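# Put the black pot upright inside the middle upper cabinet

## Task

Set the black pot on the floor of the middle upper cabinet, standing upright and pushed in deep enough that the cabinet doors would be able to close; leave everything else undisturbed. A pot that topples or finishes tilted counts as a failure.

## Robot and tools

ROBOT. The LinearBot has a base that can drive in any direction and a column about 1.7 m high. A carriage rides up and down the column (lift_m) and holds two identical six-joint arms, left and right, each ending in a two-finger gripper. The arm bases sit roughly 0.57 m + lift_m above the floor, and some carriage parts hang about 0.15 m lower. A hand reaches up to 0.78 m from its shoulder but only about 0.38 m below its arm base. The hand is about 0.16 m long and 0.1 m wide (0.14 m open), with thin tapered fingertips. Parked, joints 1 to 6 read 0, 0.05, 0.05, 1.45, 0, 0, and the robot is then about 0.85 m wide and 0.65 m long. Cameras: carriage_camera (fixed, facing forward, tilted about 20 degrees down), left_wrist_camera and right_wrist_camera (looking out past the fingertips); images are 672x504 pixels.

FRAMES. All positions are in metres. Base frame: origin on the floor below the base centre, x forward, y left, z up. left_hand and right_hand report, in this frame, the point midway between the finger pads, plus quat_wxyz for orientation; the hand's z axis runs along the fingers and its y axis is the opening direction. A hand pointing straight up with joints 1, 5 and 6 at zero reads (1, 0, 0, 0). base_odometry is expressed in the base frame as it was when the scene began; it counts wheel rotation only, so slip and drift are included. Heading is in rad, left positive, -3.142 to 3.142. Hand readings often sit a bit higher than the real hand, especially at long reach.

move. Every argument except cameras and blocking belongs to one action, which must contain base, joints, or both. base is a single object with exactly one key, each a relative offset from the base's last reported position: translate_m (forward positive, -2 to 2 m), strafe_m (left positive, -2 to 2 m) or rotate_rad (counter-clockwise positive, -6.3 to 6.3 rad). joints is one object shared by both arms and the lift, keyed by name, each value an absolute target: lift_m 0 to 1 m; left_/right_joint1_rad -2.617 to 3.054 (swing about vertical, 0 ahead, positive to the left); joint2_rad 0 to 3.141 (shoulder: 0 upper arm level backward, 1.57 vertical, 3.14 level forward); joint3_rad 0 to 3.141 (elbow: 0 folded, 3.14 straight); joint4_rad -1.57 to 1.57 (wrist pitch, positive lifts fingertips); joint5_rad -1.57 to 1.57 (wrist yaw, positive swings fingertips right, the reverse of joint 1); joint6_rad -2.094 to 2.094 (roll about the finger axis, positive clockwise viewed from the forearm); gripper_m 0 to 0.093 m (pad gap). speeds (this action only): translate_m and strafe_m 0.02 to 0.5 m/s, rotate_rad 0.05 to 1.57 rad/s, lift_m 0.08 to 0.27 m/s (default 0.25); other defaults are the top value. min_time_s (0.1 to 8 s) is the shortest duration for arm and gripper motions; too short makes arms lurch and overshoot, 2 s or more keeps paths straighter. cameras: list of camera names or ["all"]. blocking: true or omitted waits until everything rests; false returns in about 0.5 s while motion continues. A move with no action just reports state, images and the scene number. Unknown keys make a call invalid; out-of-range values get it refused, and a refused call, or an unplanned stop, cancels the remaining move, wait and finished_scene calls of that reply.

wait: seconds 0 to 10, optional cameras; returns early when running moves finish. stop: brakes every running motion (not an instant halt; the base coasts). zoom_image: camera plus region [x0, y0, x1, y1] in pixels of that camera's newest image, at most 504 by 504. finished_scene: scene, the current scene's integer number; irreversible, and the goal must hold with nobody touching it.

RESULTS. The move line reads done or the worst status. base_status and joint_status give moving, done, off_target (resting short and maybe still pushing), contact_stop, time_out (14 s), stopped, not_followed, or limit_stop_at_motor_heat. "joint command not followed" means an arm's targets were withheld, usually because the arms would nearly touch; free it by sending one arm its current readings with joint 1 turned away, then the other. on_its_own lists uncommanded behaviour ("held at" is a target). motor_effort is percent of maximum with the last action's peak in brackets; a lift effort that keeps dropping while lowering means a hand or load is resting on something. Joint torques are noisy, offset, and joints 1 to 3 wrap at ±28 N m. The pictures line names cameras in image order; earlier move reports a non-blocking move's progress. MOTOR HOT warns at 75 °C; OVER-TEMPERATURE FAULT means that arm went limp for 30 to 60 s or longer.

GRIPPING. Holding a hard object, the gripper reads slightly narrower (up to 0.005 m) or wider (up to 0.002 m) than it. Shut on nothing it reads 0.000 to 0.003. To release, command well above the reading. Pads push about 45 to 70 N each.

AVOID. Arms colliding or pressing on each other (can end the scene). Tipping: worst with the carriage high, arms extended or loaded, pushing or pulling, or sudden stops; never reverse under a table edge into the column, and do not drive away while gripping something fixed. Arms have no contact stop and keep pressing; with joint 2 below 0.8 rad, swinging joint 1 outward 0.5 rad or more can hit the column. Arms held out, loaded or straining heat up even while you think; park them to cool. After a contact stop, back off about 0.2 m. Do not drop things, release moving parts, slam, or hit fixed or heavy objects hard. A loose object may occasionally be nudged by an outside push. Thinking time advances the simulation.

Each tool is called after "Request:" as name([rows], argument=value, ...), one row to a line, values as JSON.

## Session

Request:
move(cameras=["carriage_camera"])

Request:
zoom_image(camera="carriage_camera", region=[190, 170, 430, 290])

Scene clock: 0.00 s.
Joint torques (N m): no reading
base_odometry: x=+0.000 y=+0.000 heading=+0.000
base_status: not commanded
joint_positions: lift_m=+0.300 left_joint1_rad=+0.004 left_joint2_rad=+0.038 left_joint3_rad=+0.032 left_joint4_rad=+1.473 left_joint5_rad=+0.016 left_joint6_rad=-0.004 left_gripper_m=+0.09396 right_joint1_rad=-0.013 right_joint2_rad=+0.032 right_joint3_rad=+0.046 right_joint4_rad=+1.480 right_joint5_rad=-0.045 right_joint6_rad=-0.037 right_gripper_m=+0.09396
joint_status: not commanded
motor_effort: lift_m=+23 drive_wheels=-2
left_hand: x=+0.2498 y=+0.3008 z=+1.3029 quat_wxyz=(+0.999, +0.008, +0.052, +0.000) (m; base frame)
right_hand: x=+0.2419 y=-0.2959 z=+1.3066 quat_wxyz=(+0.999, -0.023, +0.038, -0.024) (m; base frame)
pictures: carriage_camera

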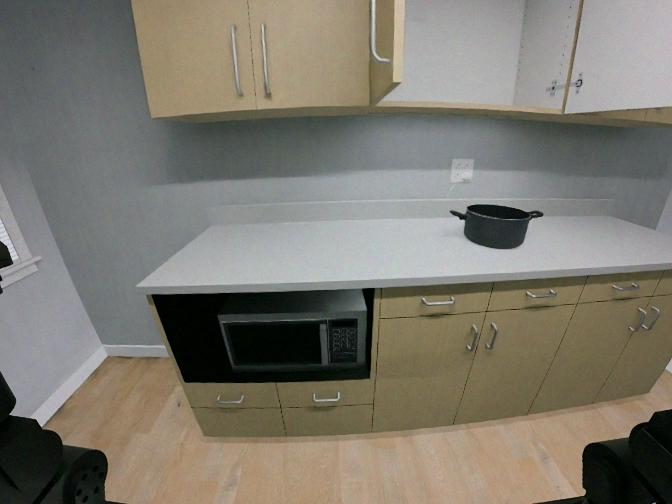

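Scaled by 2.100 from the camera's 672x504 image, which has a finer 960x720 frame.

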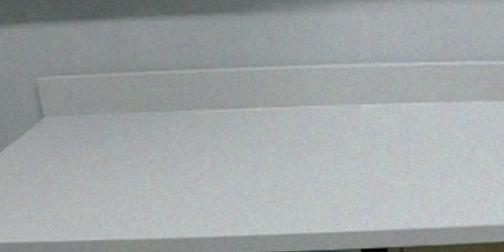

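Request:
zoom_image(camera="carriage_camera", region=[430, 180, 570, 290])

Scaled by 3.600 from the camera's 672x504 image, which has a finer 960x720 frame.

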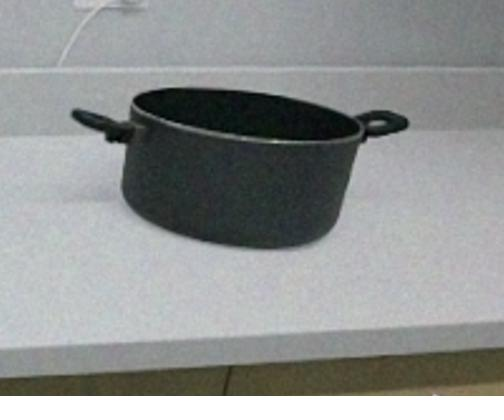

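Request:
move(base={"strafe_m":-0.63}, joints={"lift_m":0.175}, speeds={"strafe_m":0.35})

Request:
move(base={"translate_m":0.17}, speeds={"translate_m":0.25}, cameras=["carriage_camera"])

Request:
zoom_image(camera="carriage_camera", region=[230, 150, 440, 270])

Scene clock: 7.60 s.
Joint torques (N m): left_arm=[-0.14 4.6 5.35 -0.22 0.01 0.03] | right_arm=[-0.17 4.66 4.92 -0.35 0.01 0]
move: done
base_odometry: x=+0.000 y=-0.630 heading=+0.000
base_status: done
joint_positions: lift_m=+0.175 left_joint1_rad=+0.004 left_joint2_rad=+0.038 left_joint3_rad=+0.032 left_joint4_rad=+1.473 left_joint5_rad=+0.016 left_joint6_rad=-0.004 left_gripper_m=+0.09396 right_joint1_rad=-0.013 right_joint2_rad=+0.032 right_joint3_rad=+0.046 right_joint4_rad=+1.480 right_joint5_rad=-0.045 right_joint6_rad=-0.037 right_gripper_m=+0.09396
joint_status: all done
motor_effort: lift_m=+21(22) drive_wheels=-4(9)
left_hand: x=+0.2498 y=+0.3008 z=+1.1782 quat_wxyz=(+0.999, +0.008, +0.052, +0.000) (m; base frame)
right_hand: x=+0.2419 y=-0.2959 z=+1.1818 quat_wxyz=(+0.999, -0.023, +0.038, -0.024) (m; base frame)
pictures: none

Scene clock: 9.53 s.
Joint torques (N m): left_arm=[-0.1 4.56 5.26 -0.22 0.03 0.02] | right_arm=[-0.17 4.66 4.85 -0.38 0.03 0.01]
move: done
base_odometry: x=+0.170 y=-0.630 heading=-0.001
base_status: done
joint_positions: lift_m=+0.175 left_joint1_rad=+0.004 left_joint2_rad=+0.038 left_joint3_rad=+0.032 left_joint4_rad=+1.473 left_joint5_rad=+0.016 left_joint6_rad=-0.004 left_gripper_m=+0.09396 right_joint1_rad=-0.013 right_joint2_rad=+0.032 right_joint3_rad=+0.046 right_joint4_rad=+1.480 right_joint5_rad=-0.045 right_joint6_rad=-0.037 right_gripper_m=+0.09396
joint_status: not commanded
motor_effort: lift_m=+21(21) drive_wheels=-5(9)
left_hand: x=+0.2497 y=+0.3008 z=+1.1782 quat_wxyz=(+0.999, +0.008, +0.052, +0.000) (m; base frame)
right_hand: x=+0.2419 y=-0.2959 z=+1.1818 quat_wxyz=(+0.999, -0.023, +0.038, -0.024) (m; base frame)
pictures: carriage_camera

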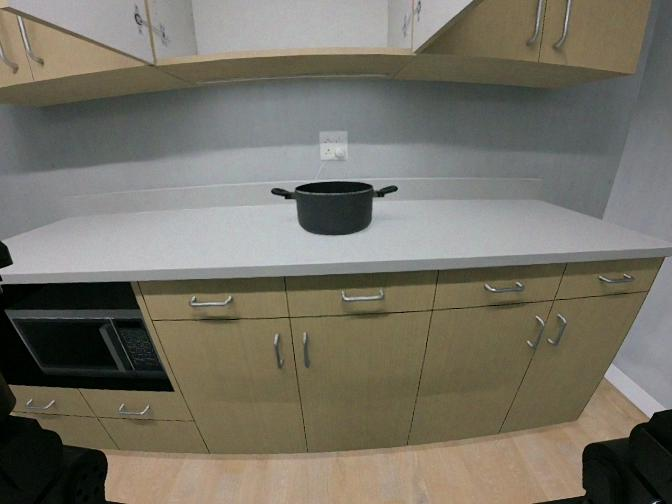

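Scaled by 2.400 from the camera's 672x504 image, which has a finer 960x720 frame.

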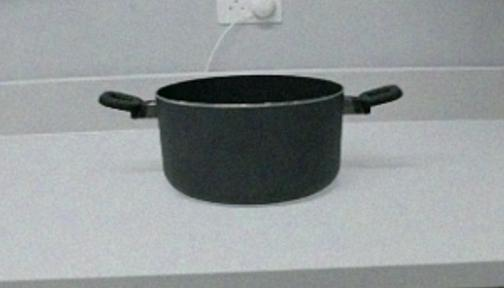

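Request:
move(base={"translate_m":0.035}, joints={"lift_m":0.173,"left_joint1_rad":-0.238,"left_joint2_rad":2.055,"left_joint3_rad":1.64,"left_joint4_rad":0.4,"left_joint5_rad":0,"left_joint6_rad":-1.57,"right_joint1_rad":0.238,"right_joint2_rad":2.055,"right_joint3_rad":1.655,"right_joint4_rad":0.4,"right_joint5_rad":0,"right_joint6_rad":1.57}, min_time_s=2.2, speeds={"translate_m":0.1}, cameras=["all"])

Scene clock: 13.00 s.
Joint torques (N m): left_arm=[-0.5 -14.32 9.7 2.38 -0.09 0] | right_arm=[0.13 -13.08 9.14 2.01 0.18 0.05]
move: done
base_odometry: x=+0.205 y=-0.631 heading=-0.001
base_status: done
joint_positions: lift_m=+0.173 left_joint1_rad=-0.234 left_joint2_rad=+2.058 left_joint3_rad=+1.609 left_joint4_rad=+0.399 left_joint5_rad=+0.013 left_joint6_rad=-1.559 left_gripper_m=+0.09398 right_joint1_rad=+0.234 right_joint2_rad=+2.059 right_joint3_rad=+1.619 right_joint4_rad=+0.397 right_joint5_rad=-0.015 right_joint6_rad=+1.555 right_gripper_m=+0.09397
joint_status: all done
motor_effort: lift_m=+21(21) drive_wheels=-4(9)
left_hand: x=+0.8429 y=+0.1535 z=+1.0293 quat_wxyz=(+0.427, -0.442, +0.574, -0.541) (m; base frame)
right_hand: x=+0.8434 y=-0.1526 z=+1.0335 quat_wxyz=(+0.429, +0.439, +0.573, +0.543) (m; base frame)
pictures: carriage_camera, left_wrist_camera, right_wrist_camera

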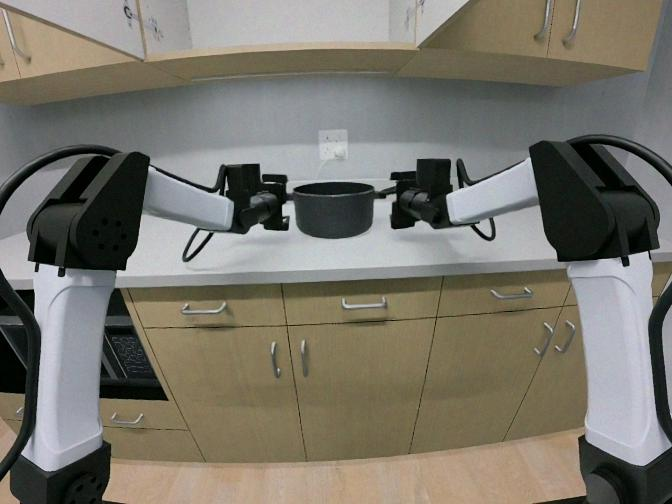

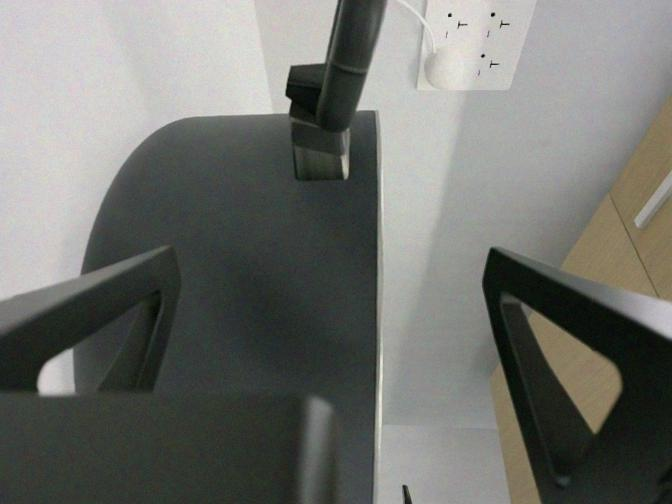

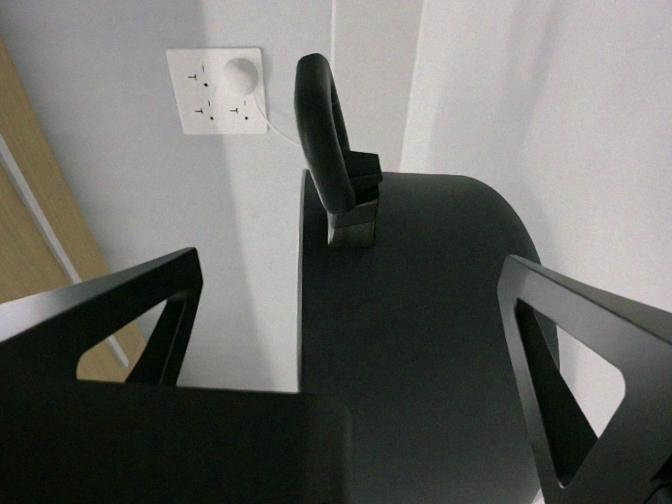

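Request:
move(base={"translate_m":0.07}, joints={"lift_m":0.18,"left_joint1_rad":-0.220,"left_joint3_rad":1.66,"right_joint1_rad":0.256}, speeds={"translate_m":0.1}, cameras=["all"])

Scene clock: 16.13 s.
Joint torques (N m): left_arm=[0.46 -14.64 9.17 2.51 -0.1 0.01] | right_arm=[-0.09 -13.23 8.72 2.07 0.13 0.04]
move: done
base_odometry: x=+0.275 y=-0.631 heading=-0.002
base_status: done
joint_positions: lift_m=+0.180 left_joint1_rad=-0.225 left_joint2_rad=+2.061 left_joint3_rad=+1.634 left_joint4_rad=+0.390 left_joint5_rad=+0.013 left_joint6_rad=-1.561 left_gripper_m=+0.09398 right_joint1_rad=+0.255 right_joint2_rad=+2.060 right_joint3_rad=+1.626 right_joint4_rad=+0.391 right_joint5_rad=-0.012 right_joint6_rad=+1.557 right_gripper_m=+0.09397
joint_status: all done
motor_effort: lift_m=+24(28) drive_wheels=-5(11)
left_hand: x=+0.8460 y=+0.1585 z=+1.0443 quat_wxyz=(+0.432, -0.442, +0.568, -0.543) (m; base frame)
right_hand: x=+0.8409 y=-0.1404 z=+1.0410 quat_wxyz=(+0.423, +0.434, +0.577, +0.547) (m; base frame)
pictures: carriage_camera, left_wrist_camera, right_wrist_camera

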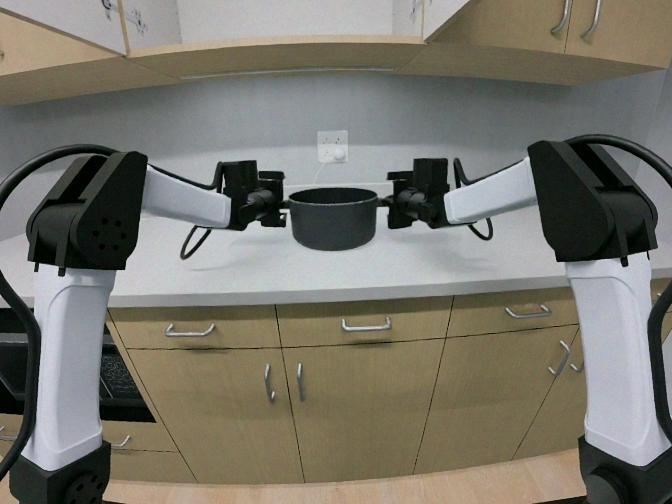

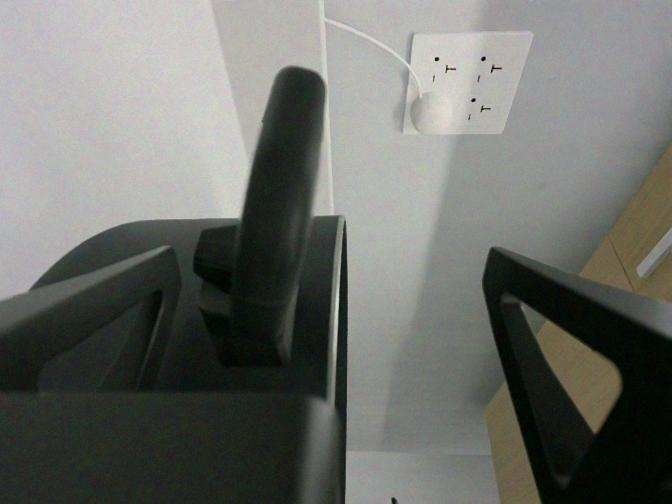

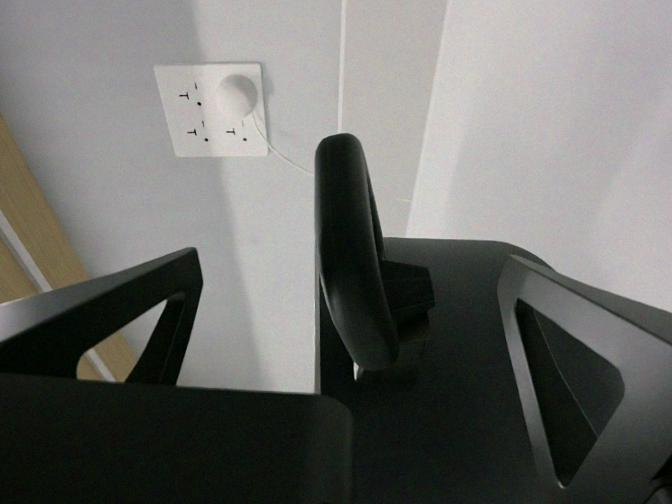

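Request:
move(joints={"left_joint2_rad":2.125,"left_joint3_rad":1.70,"right_gripper_m":0.04}, min_time_s=0.9, cameras=["left_wrist_camera"])

Scene clock: 18.20 s.
Joint torques (N m): left_arm=[0.36 -14.54 9.73 2.49 -0.09 0.01] | right_arm=[0.03 -13.35 8.57 2.27 0.13 0.08]
move: done
base_odometry: x=+0.275 y=-0.631 heading=-0.002
base_status: not commanded
joint_positions: lift_m=+0.180 left_joint1_rad=-0.225 left_joint2_rad=+2.124 left_joint3_rad=+1.668 left_joint4_rad=+0.390 left_joint5_rad=+0.013 left_joint6_rad=-1.561 left_gripper_m=+0.09398 right_joint1_rad=+0.255 right_joint2_rad=+2.060 right_joint3_rad=+1.626 right_joint4_rad=+0.373 right_joint5_rad=-0.012 right_joint6_rad=+1.557 right_gripper_m=+0.04012
joint_status: all done
motor_effort: lift_m=+24(24) drive_wheels=-5(7)
left_hand: x=+0.8583 y=+0.1557 z=+1.0219 quat_wxyz=(+0.425, -0.449, +0.576, -0.535) (m; base frame)
right_hand: x=+0.8407 y=-0.1405 z=+1.0365 quat_wxyz=(+0.419, +0.438, +0.582, +0.542) (m; base frame)
pictures: left_wrist_camera

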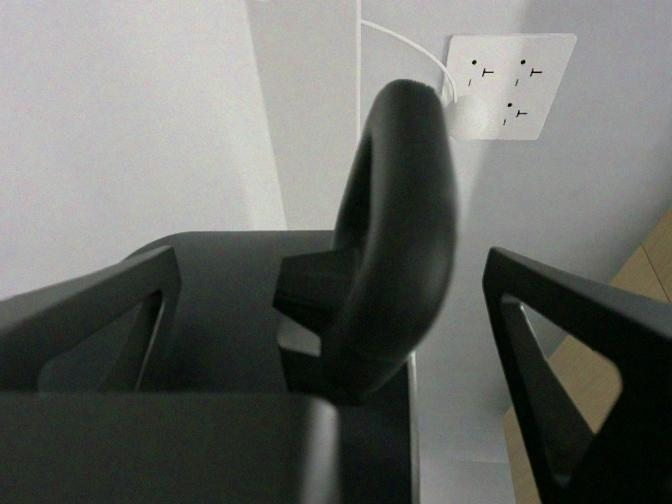

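Request:
move(joints={"left_joint3_rad":1.728,"left_gripper_m":0.05}, min_time_s=0.9, cameras=["left_wrist_camera"])

Scene clock: 20.10 s.
Joint torques (N m): left_arm=[0.34 -14.6 9.92 2.52 -0.08 0] | right_arm=[0.02 -13.27 8.47 2.27 0.16 0.06]
move: done
base_odometry: x=+0.275 y=-0.631 heading=-0.002
base_status: not commanded
joint_positions: lift_m=+0.180 left_joint1_rad=-0.225 left_joint2_rad=+2.124 left_joint3_rad=+1.695 left_joint4_rad=+0.388 left_joint5_rad=+0.013 left_joint6_rad=-1.561 left_gripper_m=+0.05013 right_joint1_rad=+0.255 right_joint2_rad=+2.060 right_joint3_rad=+1.626 right_joint4_rad=+0.373 right_joint5_rad=-0.012 right_joint6_rad=+1.557 right_gripper_m=+0.04012
joint_status: all done
motor_effort: lift_m=+24(24) drive_wheels=-6(6)
left_hand: x=+0.8599 y=+0.1553 z=+1.0345 quat_wxyz=(+0.431, -0.443, +0.569, -0.542) (m; base frame)
right_hand: x=+0.8407 y=-0.1405 z=+1.0365 quat_wxyz=(+0.419, +0.438, +0.582, +0.542) (m; base frame)
pictures: left_wrist_camera

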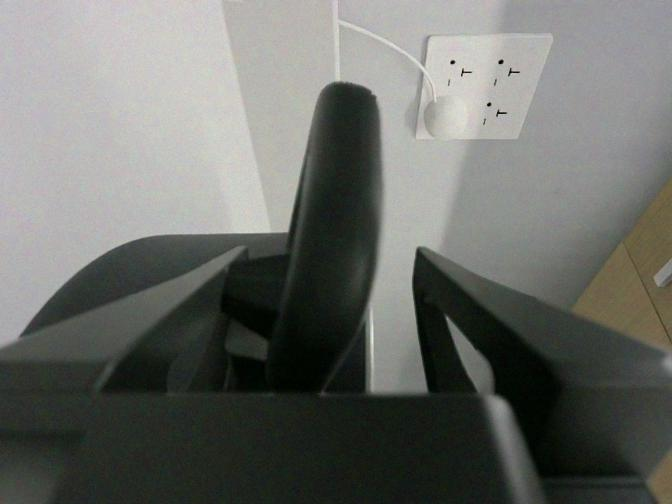

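Request:
move(joints={"left_gripper_m":0.008,"right_gripper_m":0.008}, min_time_s=2.5, cameras=["left_wrist_camera","right_wrist_camera"])

Request:
move(joints={"lift_m":0.28,"left_joint4_rad":0.53,"right_joint4_rad":0.53}, speeds={"lift_m":0.08}, min_time_s=1.5, cameras=["carriage_camera"])

Request:
zoom_image(camera="carriage_camera", region=[220, 150, 450, 290])

Scene clock: 23.57 s.
Joint torques (N m): left_arm=[0.18 -15.53 9.87 2.84 -0.05 0.13] | right_arm=[0.03 -13.31 8.59 2.54 0.16 0.56]
move: off_target
base_odometry: x=+0.275 y=-0.631 heading=-0.002
base_status: not commanded
joint_positions: lift_m=+0.180 left_joint1_rad=-0.223 left_joint2_rad=+2.132 left_joint3_rad=+1.695 left_joint4_rad=+0.361 left_joint5_rad=+0.009 left_joint6_rad=-1.572 left_gripper_m=+0.02393 right_joint1_rad=+0.255 right_joint2_rad=+2.062 right_joint3_rad=+1.626 right_joint4_rad=+0.347 right_joint5_rad=-0.012 right_joint6_rad=+1.512 right_gripper_m=+0.02449
joint_status: left_gripper_m off_target (ended at +0.02395, target +0.00800); right_gripper_m off_target (ended at +0.02451, target +0.00800)
motor_effort: lift_m=+24(24) drive_wheels=-6(6)
left_hand: x=+0.8613 y=+0.1572 z=+1.0226 quat_wxyz=(+0.421, -0.456, +0.575, -0.533) (m; base frame)
right_hand: x=+0.8405 y=-0.1405 z=+1.0290 quat_wxyz=(+0.425, +0.431, +0.599, +0.524) (m; base frame)
pictures: left_wrist_camera, right_wrist_camera

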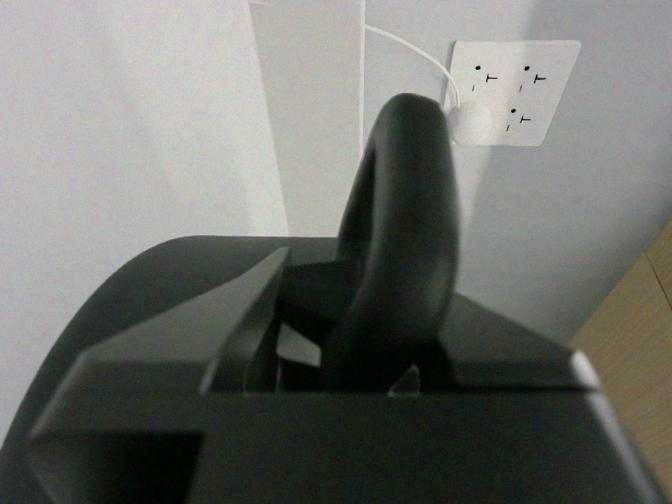

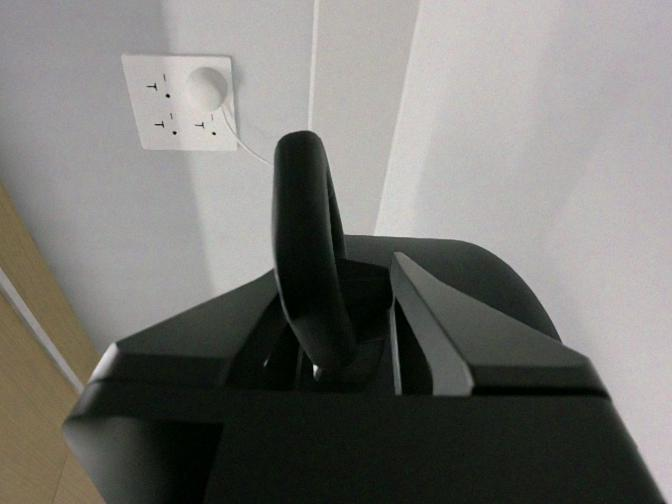

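Scene clock: 25.37 s.
Joint torques (N m): left_arm=[0.13 -19.88 9.84 4.36 -0.07 0.1] | right_arm=[0.06 -18.36 8.64 4.08 0.12 0.24]
move: off_target
base_odometry: x=+0.275 y=-0.631 heading=-0.002
base_status: not commanded
joint_positions: lift_m=+0.280 left_joint1_rad=-0.222 left_joint2_rad=+2.173 left_joint3_rad=+1.695 left_joint4_rad=+0.353 left_joint5_rad=+0.010 left_joint6_rad=-1.570 left_gripper_m=+0.02375 right_joint1_rad=+0.255 right_joint2_rad=+2.107 right_joint3_rad=+1.626 right_joint4_rad=+0.339 right_joint5_rad=-0.010 right_joint6_rad=+1.540 right_gripper_m=+0.02358
joint_status: left_joint4_rad off_target (ended at +0.353, target +0.530); right_joint4_rad off_target (ended at +0.339, target +0.530); the others done
motor_effort: lift_m=+25(28) drive_wheels=+1(6)
left_hand: x=+0.8668 y=+0.1561 z=+1.0948 quat_wxyz=(+0.410, -0.465, +0.588, -0.519) (m; base frame)
right_hand: x=+0.8467 y=-0.1393 z=+1.0990 quat_wxyz=(+0.406, +0.450, +0.607, +0.514) (m; base frame)
pictures: carriage_camera

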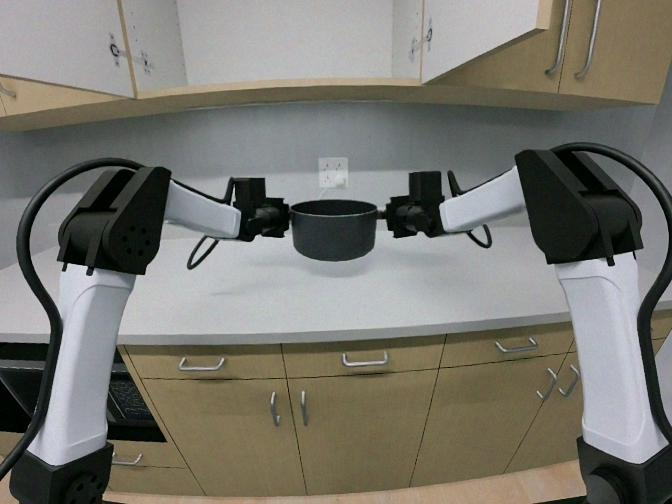

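Scaled by 2.191 from the camera's 672x504 image, which has a finer 960x720 frame.

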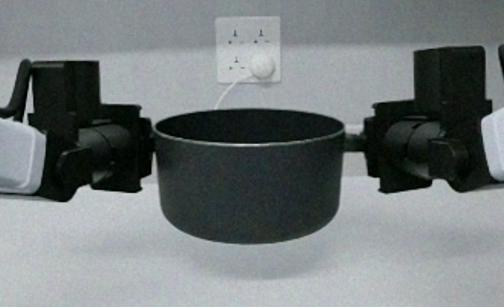

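Request:
move(base={"translate_m":-0.18}, joints={"lift_m":0.4}, speeds={"translate_m":0.15,"lift_m":0.12})

Request:
move(base={"rotate_rad":0.078}, speeds={"rotate_rad":0.25})

Request:
move(base={"strafe_m":0.056}, speeds={"strafe_m":0.12}, cameras=["carriage_camera"])

Scene clock: 30.47 s.
Joint torques (N m): left_arm=[0.05 -21.29 9.83 4.32 -0.07 0.11] | right_arm=[0.03 -19.37 8.99 3.99 0.09 0.23]
move: done
base_odometry: x=+0.095 y=-0.631 heading=-0.002
base_status: done
joint_positions: lift_m=+0.400 left_joint1_rad=-0.221 left_joint2_rad=+2.185 left_joint3_rad=+1.695 left_joint4_rad=+0.358 left_joint5_rad=+0.010 left_joint6_rad=-1.569 left_gripper_m=+0.02375 right_joint1_rad=+0.254 right_joint2_rad=+2.116 right_joint3_rad=+1.620 right_joint4_rad=+0.346 right_joint5_rad=-0.008 right_joint6_rad=+1.540 right_gripper_m=+0.02358
joint_status: all done
motor_effort: lift_m=+24(29) drive_wheels=-4(12)
left_hand: x=+0.8686 y=+0.1564 z=+1.2079 quat_wxyz=(+0.409, -0.467, +0.590, -0.516) (m; base frame)
right_hand: x=+0.8478 y=-0.1398 z=+1.2118 quat_wxyz=(+0.404, +0.452, +0.608, +0.511) (m; base frame)
pictures: none

Scene clock: 31.40 s.
Joint torques (N m): left_arm=[-0.55 -21.27 9.78 4.32 -0.08 0.12] | right_arm=[-0.01 -19.37 8.99 3.98 -0.03 0.24]
move: done
base_odometry: x=+0.095 y=-0.631 heading=+0.076
base_status: done
joint_positions: lift_m=+0.400 left_joint1_rad=-0.214 left_joint2_rad=+2.185 left_joint3_rad=+1.695 left_joint4_rad=+0.357 left_joint5_rad=+0.014 left_joint6_rad=-1.569 left_gripper_m=+0.02375 right_joint1_rad=+0.256 right_joint2_rad=+2.116 right_joint3_rad=+1.620 right_joint4_rad=+0.346 right_joint5_rad=+0.003 right_joint6_rad=+1.540 right_gripper_m=+0.02358
joint_status: not commanded
motor_effort: lift_m=+24(25) drive_wheels=-6(10)
left_hand: x=+0.8694 y=+0.1602 z=+1.2077 quat_wxyz=(+0.409, -0.468, +0.589, -0.516) (m; base frame)
right_hand: x=+0.8479 y=-0.1403 z=+1.2118 quat_wxyz=(+0.407, +0.455, +0.607, +0.509) (m; base frame)
pictures: none

Scene clock: 32.63 s.
Joint torques (N m): left_arm=[-0.61 -21.23 9.87 4.32 -0.09 0.09] | right_arm=[-0.03 -19.28 8.9 4 -0.04 0.24]
move: done
base_odometry: x=+0.090 y=-0.575 heading=+0.076
base_status: done
joint_positions: lift_m=+0.400 left_joint1_rad=-0.215 left_joint2_rad=+2.185 left_joint3_rad=+1.695 left_joint4_rad=+0.357 left_joint5_rad=+0.013 left_joint6_rad=-1.569 left_gripper_m=+0.02375 right_joint1_rad=+0.256 right_joint2_rad=+2.116 right_joint3_rad=+1.620 right_joint4_rad=+0.346 right_joint5_rad=+0.003 right_joint6_rad=+1.540 right_gripper_m=+0.02358
joint_status: not commanded
motor_effort: lift_m=+24(25) drive_wheels=-6(11)
left_hand: x=+0.8694 y=+0.1601 z=+1.2077 quat_wxyz=(+0.410, -0.468, +0.589, -0.516) (m; base frame)
right_hand: x=+0.8480 y=-0.1405 z=+1.2118 quat_wxyz=(+0.407, +0.455, +0.607, +0.509) (m; base frame)
pictures: carriage_camera

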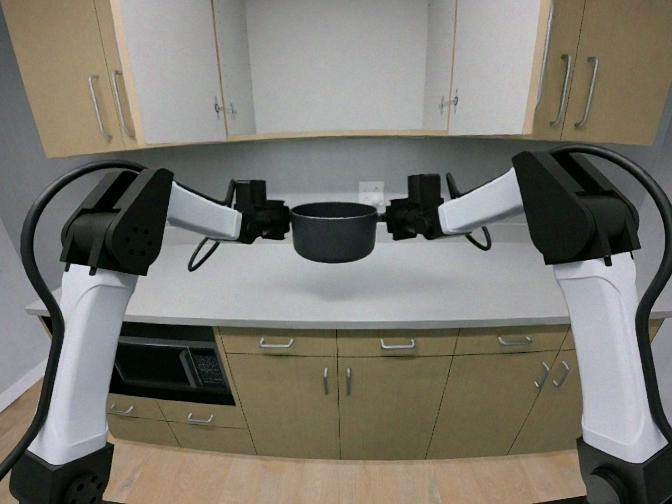

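Request:
move(joints={"lift_m":0.76}, speeds={"lift_m":0.22}, cameras=["carriage_camera"])

Request:
zoom_image(camera="carriage_camera", region=[140, 120, 540, 320])

Scene clock: 35.33 s.
Joint torques (N m): left_arm=[-0.59 -21.76 10.09 4.26 -0.1 0.11] | right_arm=[-0.13 -19.96 9.32 3.91 -0.01 0.25]
move: done
base_odometry: x=+0.090 y=-0.575 heading=+0.076
base_status: not commanded
joint_positions: lift_m=+0.760 left_joint1_rad=-0.215 left_joint2_rad=+2.190 left_joint3_rad=+1.691 left_joint4_rad=+0.361 left_joint5_rad=+0.013 left_joint6_rad=-1.569 left_gripper_m=+0.02375 right_joint1_rad=+0.256 right_joint2_rad=+2.122 right_joint3_rad=+1.615 right_joint4_rad=+0.353 right_joint5_rad=+0.001 right_joint6_rad=+1.540 right_gripper_m=+0.02356
joint_status: all done
motor_effort: lift_m=+24(30) drive_wheels=-5(7)
left_hand: x=+0.8697 y=+0.1600 z=+1.5640 quat_wxyz=(+0.409, -0.469, +0.590, -0.514) (m; base frame)
right_hand: x=+0.8483 y=-0.1402 z=+1.5679 quat_wxyz=(+0.406, +0.455, +0.608, +0.508) (m; base frame)
pictures: carriage_camera

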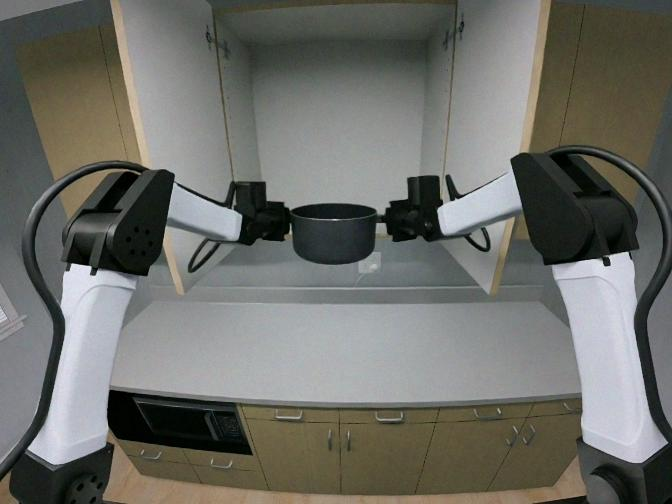

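Scaled by 1.260 from the camera's 672x504 image, which has a finer 960x720 frame.

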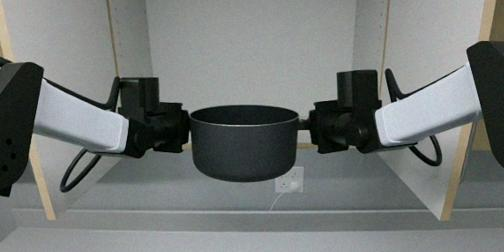

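Request:
move(base={"translate_m":0.34}, speeds={"translate_m":0.15}, cameras=["carriage_camera"])

Request:
zoom_image(camera="carriage_camera", region=[140, 140, 540, 340])

Scene clock: 39.30 s.
Joint torques (N m): left_arm=[-0.59 -21.78 10.17 4.33 -0.11 0.1] | right_arm=[-0.12 -19.99 9.25 4.01 0 0.23]
move: done
base_odometry: x=+0.429 y=-0.549 heading=+0.077
base_status: done
joint_positions: lift_m=+0.760 left_joint1_rad=-0.215 left_joint2_rad=+2.190 left_joint3_rad=+1.691 left_joint4_rad=+0.356 left_joint5_rad=+0.013 left_joint6_rad=-1.569 left_gripper_m=+0.02375 right_joint1_rad=+0.256 right_joint2_rad=+2.122 right_joint3_rad=+1.615 right_joint4_rad=+0.348 right_joint5_rad=+0.001 right_joint6_rad=+1.540 right_gripper_m=+0.02356
joint_status: not commanded
motor_effort: lift_m=+24(24) drive_wheels=-7(11)
left_hand: x=+0.8696 y=+0.1601 z=+1.5629 quat_wxyz=(+0.407, -0.470, +0.591, -0.513) (m; base frame)
right_hand: x=+0.8482 y=-0.1402 z=+1.5668 quat_wxyz=(+0.405, +0.456, +0.609, +0.507) (m; base frame)
pictures: carriage_camera

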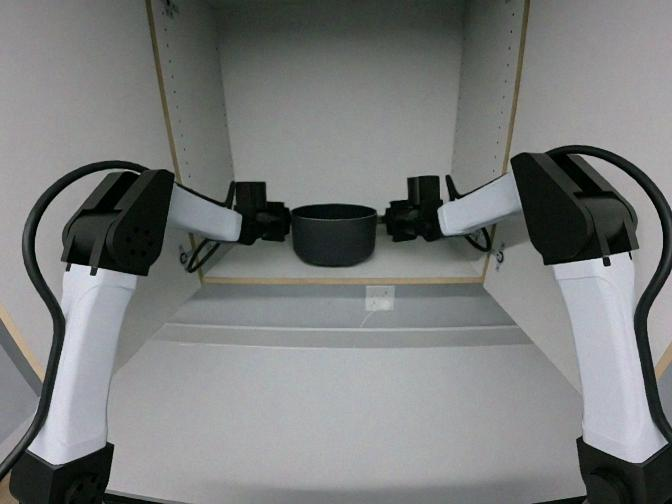

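Scaled by 1.260 from the camera's 672x504 image, which has a finer 960x720 frame.

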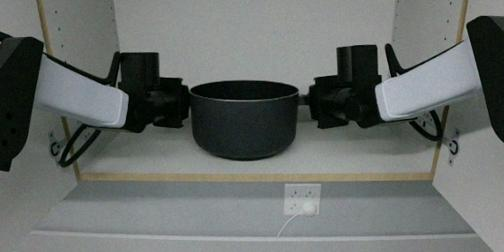

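Request:
move(base={"translate_m":0.065}, joints={"lift_m":0.715}, speeds={"translate_m":0.08,"lift_m":0.08}, cameras=["carriage_camera"])

Request:
zoom_image(camera="carriage_camera", region=[240, 160, 440, 320])

Scene clock: 43.73 s.
Joint torques (N m): left_arm=[-0.64 -20.77 10.17 3.46 -0.11 0.01] | right_arm=[-0.03 -18.54 9.31 3.19 -0.01 0.6]
move: done
base_odometry: x=+0.494 y=-0.543 heading=+0.078
base_status: done
joint_positions: lift_m=+0.715 left_joint1_rad=-0.215 left_joint2_rad=+2.181 left_joint3_rad=+1.691 left_joint4_rad=+0.434 left_joint5_rad=+0.013 left_joint6_rad=-1.561 left_gripper_m=+0.02374 right_joint1_rad=+0.256 right_joint2_rad=+2.109 right_joint3_rad=+1.615 right_joint4_rad=+0.419 right_joint5_rad=+0.001 right_joint6_rad=+1.508 right_gripper_m=+0.02356
joint_status: all done
on_its_own: left_joint4_rad moved +0.078 toward your old target +0.530; right_joint4_rad moved +0.071 toward your old target +0.530
motor_effort: lift_m=+20(21) drive_wheels=-6(9)
left_hand: x=+0.8703 y=+0.1600 z=+1.5433 quat_wxyz=(+0.430, -0.449, +0.571, -0.536) (m; base frame)
right_hand: x=+0.8485 y=-0.1401 z=+1.5479 quat_wxyz=(+0.433, +0.430, +0.594, +0.525) (m; base frame)
pictures: carriage_camera

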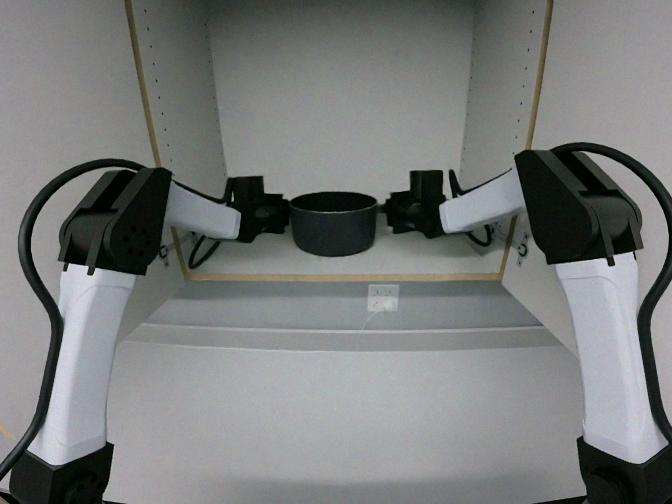

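Scaled by 2.520 from the camera's 672x504 image, which has a finer 960x720 frame.

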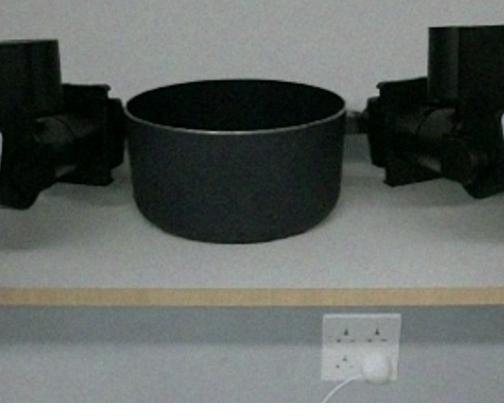

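Request:
move(joints={"lift_m":0.7}, speeds={"lift_m":0.08}, cameras=["carriage_camera"])

Request:
zoom_image(camera="carriage_camera", region=[240, 160, 440, 320])

Scene clock: 45.57 s.
Joint torques (N m): left_arm=[-0.57 -18.84 9.59 3.29 -0.1 -0.13] | right_arm=[-0.03 -16.64 9.33 2.97 0 0.7]
move: done
base_odometry: x=+0.494 y=-0.543 heading=+0.078
base_status: not commanded
joint_positions: lift_m=+0.700 left_joint1_rad=-0.215 left_joint2_rad=+2.163 left_joint3_rad=+1.698 left_joint4_rad=+0.448 left_joint5_rad=+0.013 left_joint6_rad=-1.550 left_gripper_m=+0.02374 right_joint1_rad=+0.256 right_joint2_rad=+2.092 right_joint3_rad=+1.615 right_joint4_rad=+0.440 right_joint5_rad=+0.001 right_joint6_rad=+1.499 right_gripper_m=+0.02356
joint_status: all done
motor_effort: lift_m=+20(21) drive_wheels=+2(6)
left_hand: x=+0.8683 y=+0.1604 z=+1.5462 quat_wxyz=(+0.442, -0.438, +0.563, -0.544) (m; base frame)
right_hand: x=+0.8463 y=-0.1407 z=+1.5486 quat_wxyz=(+0.444, +0.420, +0.585, +0.533) (m; base frame)
pictures: carriage_camera

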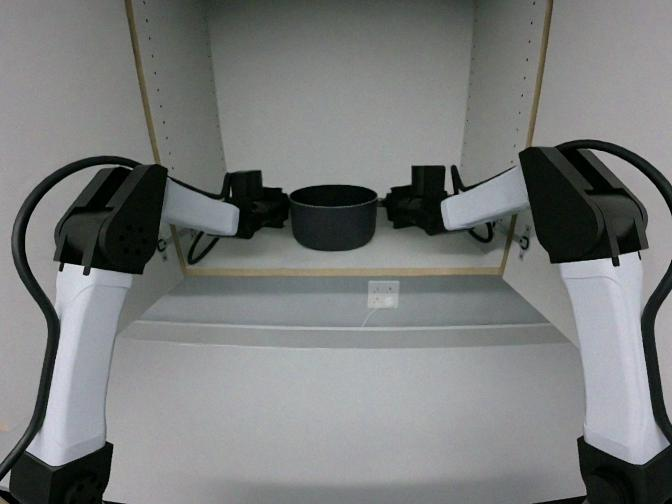

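Scaled by 2.520 from the camera's 672x504 image, which has a finer 960x720 frame.

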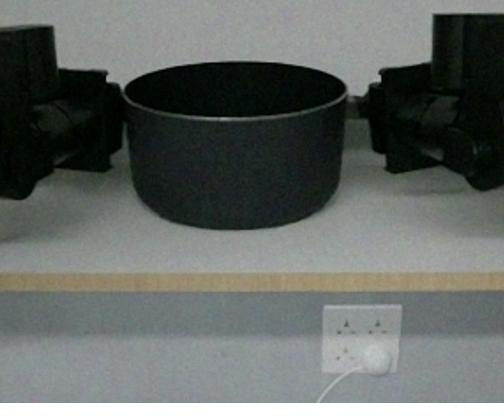

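Request:
move(joints={"lift_m":0.694,"left_joint1_rad":-0.215,"left_joint2_rad":2.158,"left_joint3_rad":1.725,"left_joint4_rad":0.44,"left_joint6_rad":-1.55,"right_joint1_rad":0.256,"right_joint2_rad":2.087,"right_joint3_rad":1.645,"right_joint4_rad":0.435,"right_joint6_rad":1.5}, min_time_s=0.8)

Request:
move(joints={"left_gripper_m":0.045,"right_gripper_m":0.045}, min_time_s=1.4, cameras=["all"])

Scene clock: 47.30 s.
Joint torques (N m): left_arm=[-0.12 -14.95 8.68 2.33 -0.08 0.04] | right_arm=[-0.1 -12.94 8.13 1.98 -0.05 0.15]
move: off_target
base_odometry: x=+0.494 y=-0.543 heading=+0.078
base_status: not commanded
joint_positions: lift_m=+0.694 left_joint1_rad=-0.215 left_joint2_rad=+2.158 left_joint3_rad=+1.704 left_joint4_rad=+0.443 left_joint5_rad=+0.013 left_joint6_rad=-1.545 left_gripper_m=+0.02374 right_joint1_rad=+0.256 right_joint2_rad=+2.088 right_joint3_rad=+1.621 right_joint4_rad=+0.437 right_joint5_rad=+0.001 right_joint6_rad=+1.477 right_gripper_m=+0.02356
joint_status: right_joint6_rad off_target (ended at +1.477, target +1.500); the others done
motor_effort: lift_m=+20(20) drive_wheels=+1(2)
left_hand: x=+0.8678 y=+0.1605 z=+1.5453 quat_wxyz=(+0.445, -0.435, +0.562, -0.545) (m; base frame)
right_hand: x=+0.8460 y=-0.1408 z=+1.5476 quat_wxyz=(+0.451, +0.412, +0.587, +0.530) (m; base frame)
pictures: none

Scene clock: 49.00 s.
Joint torques (N m): left_arm=[-0.03 -15.36 8.69 2.58 -0.1 0.06] | right_arm=[-0.09 -13.14 7.99 2.1 0.03 0.06]
move: done
base_odometry: x=+0.494 y=-0.543 heading=+0.078
base_status: not commanded
joint_positions: lift_m=+0.694 left_joint1_rad=-0.215 left_joint2_rad=+2.162 left_joint3_rad=+1.704 left_joint4_rad=+0.421 left_joint5_rad=+0.012 left_joint6_rad=-1.545 left_gripper_m=+0.04489 right_joint1_rad=+0.256 right_joint2_rad=+2.088 right_joint3_rad=+1.622 right_joint4_rad=+0.424 right_joint5_rad=-0.003 right_joint6_rad=+1.486 right_gripper_m=+0.04491
joint_status: all done
motor_effort: lift_m=+20(20) drive_wheels=+2(2)
left_hand: x=+0.8683 y=+0.1605 z=+1.5376 quat_wxyz=(+0.439, -0.441, +0.569, -0.538) (m; base frame)
right_hand: x=+0.8459 y=-0.1401 z=+1.5442 quat_wxyz=(+0.445, +0.416, +0.590, +0.530) (m; base frame)
pictures: carriage_camera, left_wrist_camera, right_wrist_camera

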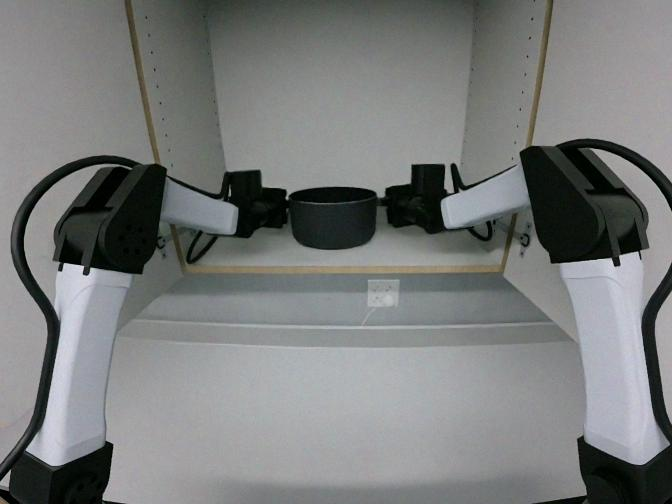

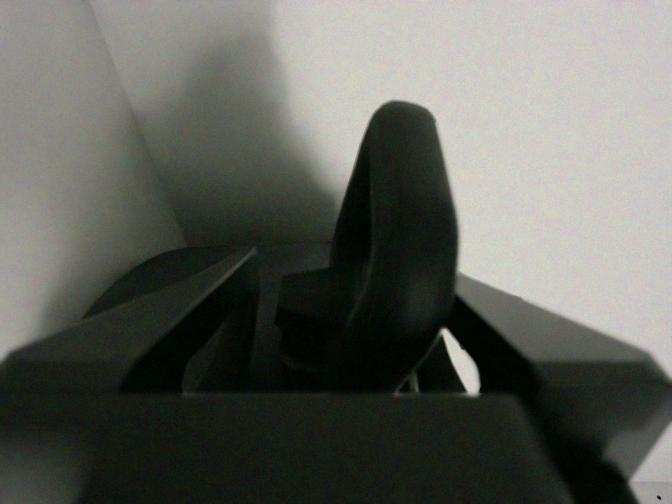

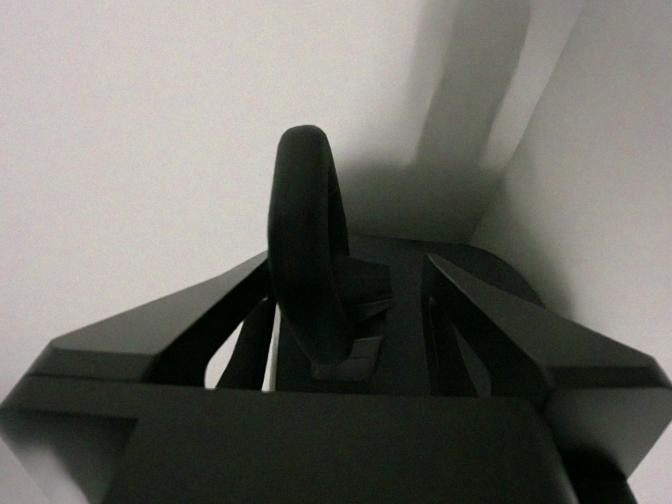

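Request:
move(joints={"left_gripper_m":0.085,"right_gripper_m":0.085}, min_time_s=1.0)

Request:
move(base={"translate_m":-0.22}, speeds={"translate_m":0.12}, cameras=["carriage_camera"])

Request:
zoom_image(camera="carriage_camera", region=[240, 140, 440, 300])

Scene clock: 50.97 s.
Joint torques (N m): left_arm=[-0.08 -15.41 8.65 2.59 -0.08 0.07] | right_arm=[-0.12 -13.05 7.99 2.1 0.03 0.05]
move: done
base_odometry: x=+0.494 y=-0.543 heading=+0.078
base_status: not commanded
joint_positions: lift_m=+0.694 left_joint1_rad=-0.215 left_joint2_rad=+2.162 left_joint3_rad=+1.704 left_joint4_rad=+0.421 left_joint5_rad=+0.012 left_joint6_rad=-1.545 left_gripper_m=+0.08487 right_joint1_rad=+0.256 right_joint2_rad=+2.088 right_joint3_rad=+1.622 right_joint4_rad=+0.424 right_joint5_rad=-0.003 right_joint6_rad=+1.487 right_gripper_m=+0.08489
joint_status: all done
motor_effort: lift_m=+20(20) drive_wheels=+0(2)
left_hand: x=+0.8683 y=+0.1605 z=+1.5376 quat_wxyz=(+0.439, -0.441, +0.569, -0.538) (m; base frame)
right_hand: x=+0.8459 y=-0.1401 z=+1.5442 quat_wxyz=(+0.445, +0.416, +0.590, +0.530) (m; base frame)
pictures: none

Scene clock: 53.57 s.
Joint torques (N m): left_arm=[-0.18 -15.41 8.77 2.6 -0.08 0.05] | right_arm=[-0.18 -13.19 8.03 2.09 0.01 0.08]
move: done
base_odometry: x=+0.274 y=-0.560 heading=+0.078
base_status: done
joint_positions: lift_m=+0.694 left_joint1_rad=-0.214 left_joint2_rad=+2.162 left_joint3_rad=+1.704 left_joint4_rad=+0.421 left_joint5_rad=+0.011 left_joint6_rad=-1.545 left_gripper_m=+0.08487 right_joint1_rad=+0.256 right_joint2_rad=+2.089 right_joint3_rad=+1.622 right_joint4_rad=+0.424 right_joint5_rad=-0.003 right_joint6_rad=+1.487 right_gripper_m=+0.08489
joint_status: not commanded
motor_effort: lift_m=+20(20) drive_wheels=-4(13)
left_hand: x=+0.8684 y=+0.1609 z=+1.5376 quat_wxyz=(+0.439, -0.441, +0.569, -0.537) (m; base frame)
right_hand: x=+0.8459 y=-0.1398 z=+1.5438 quat_wxyz=(+0.444, +0.416, +0.590, +0.530) (m; base frame)
pictures: carriage_camera

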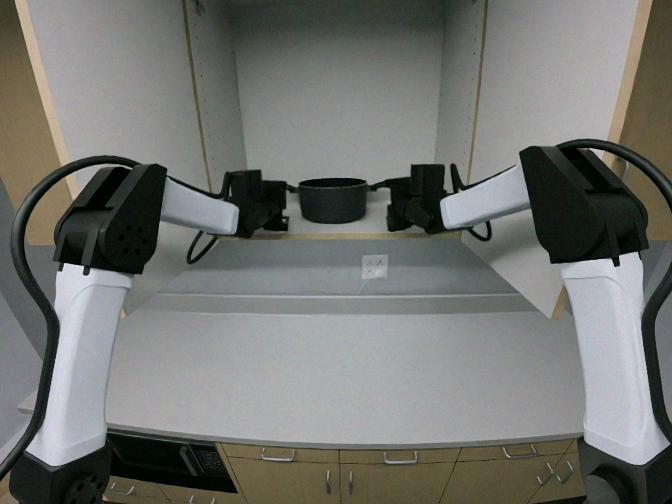

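Scaled by 2.520 from the camera's 672x504 image, which has a finer 960x720 frame.

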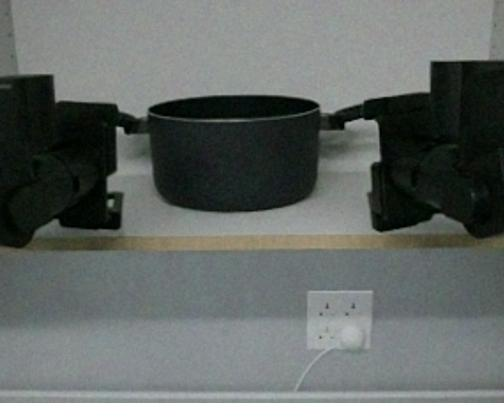

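Request:
finished_scene(scene=3)

The scene is finished: the task was done.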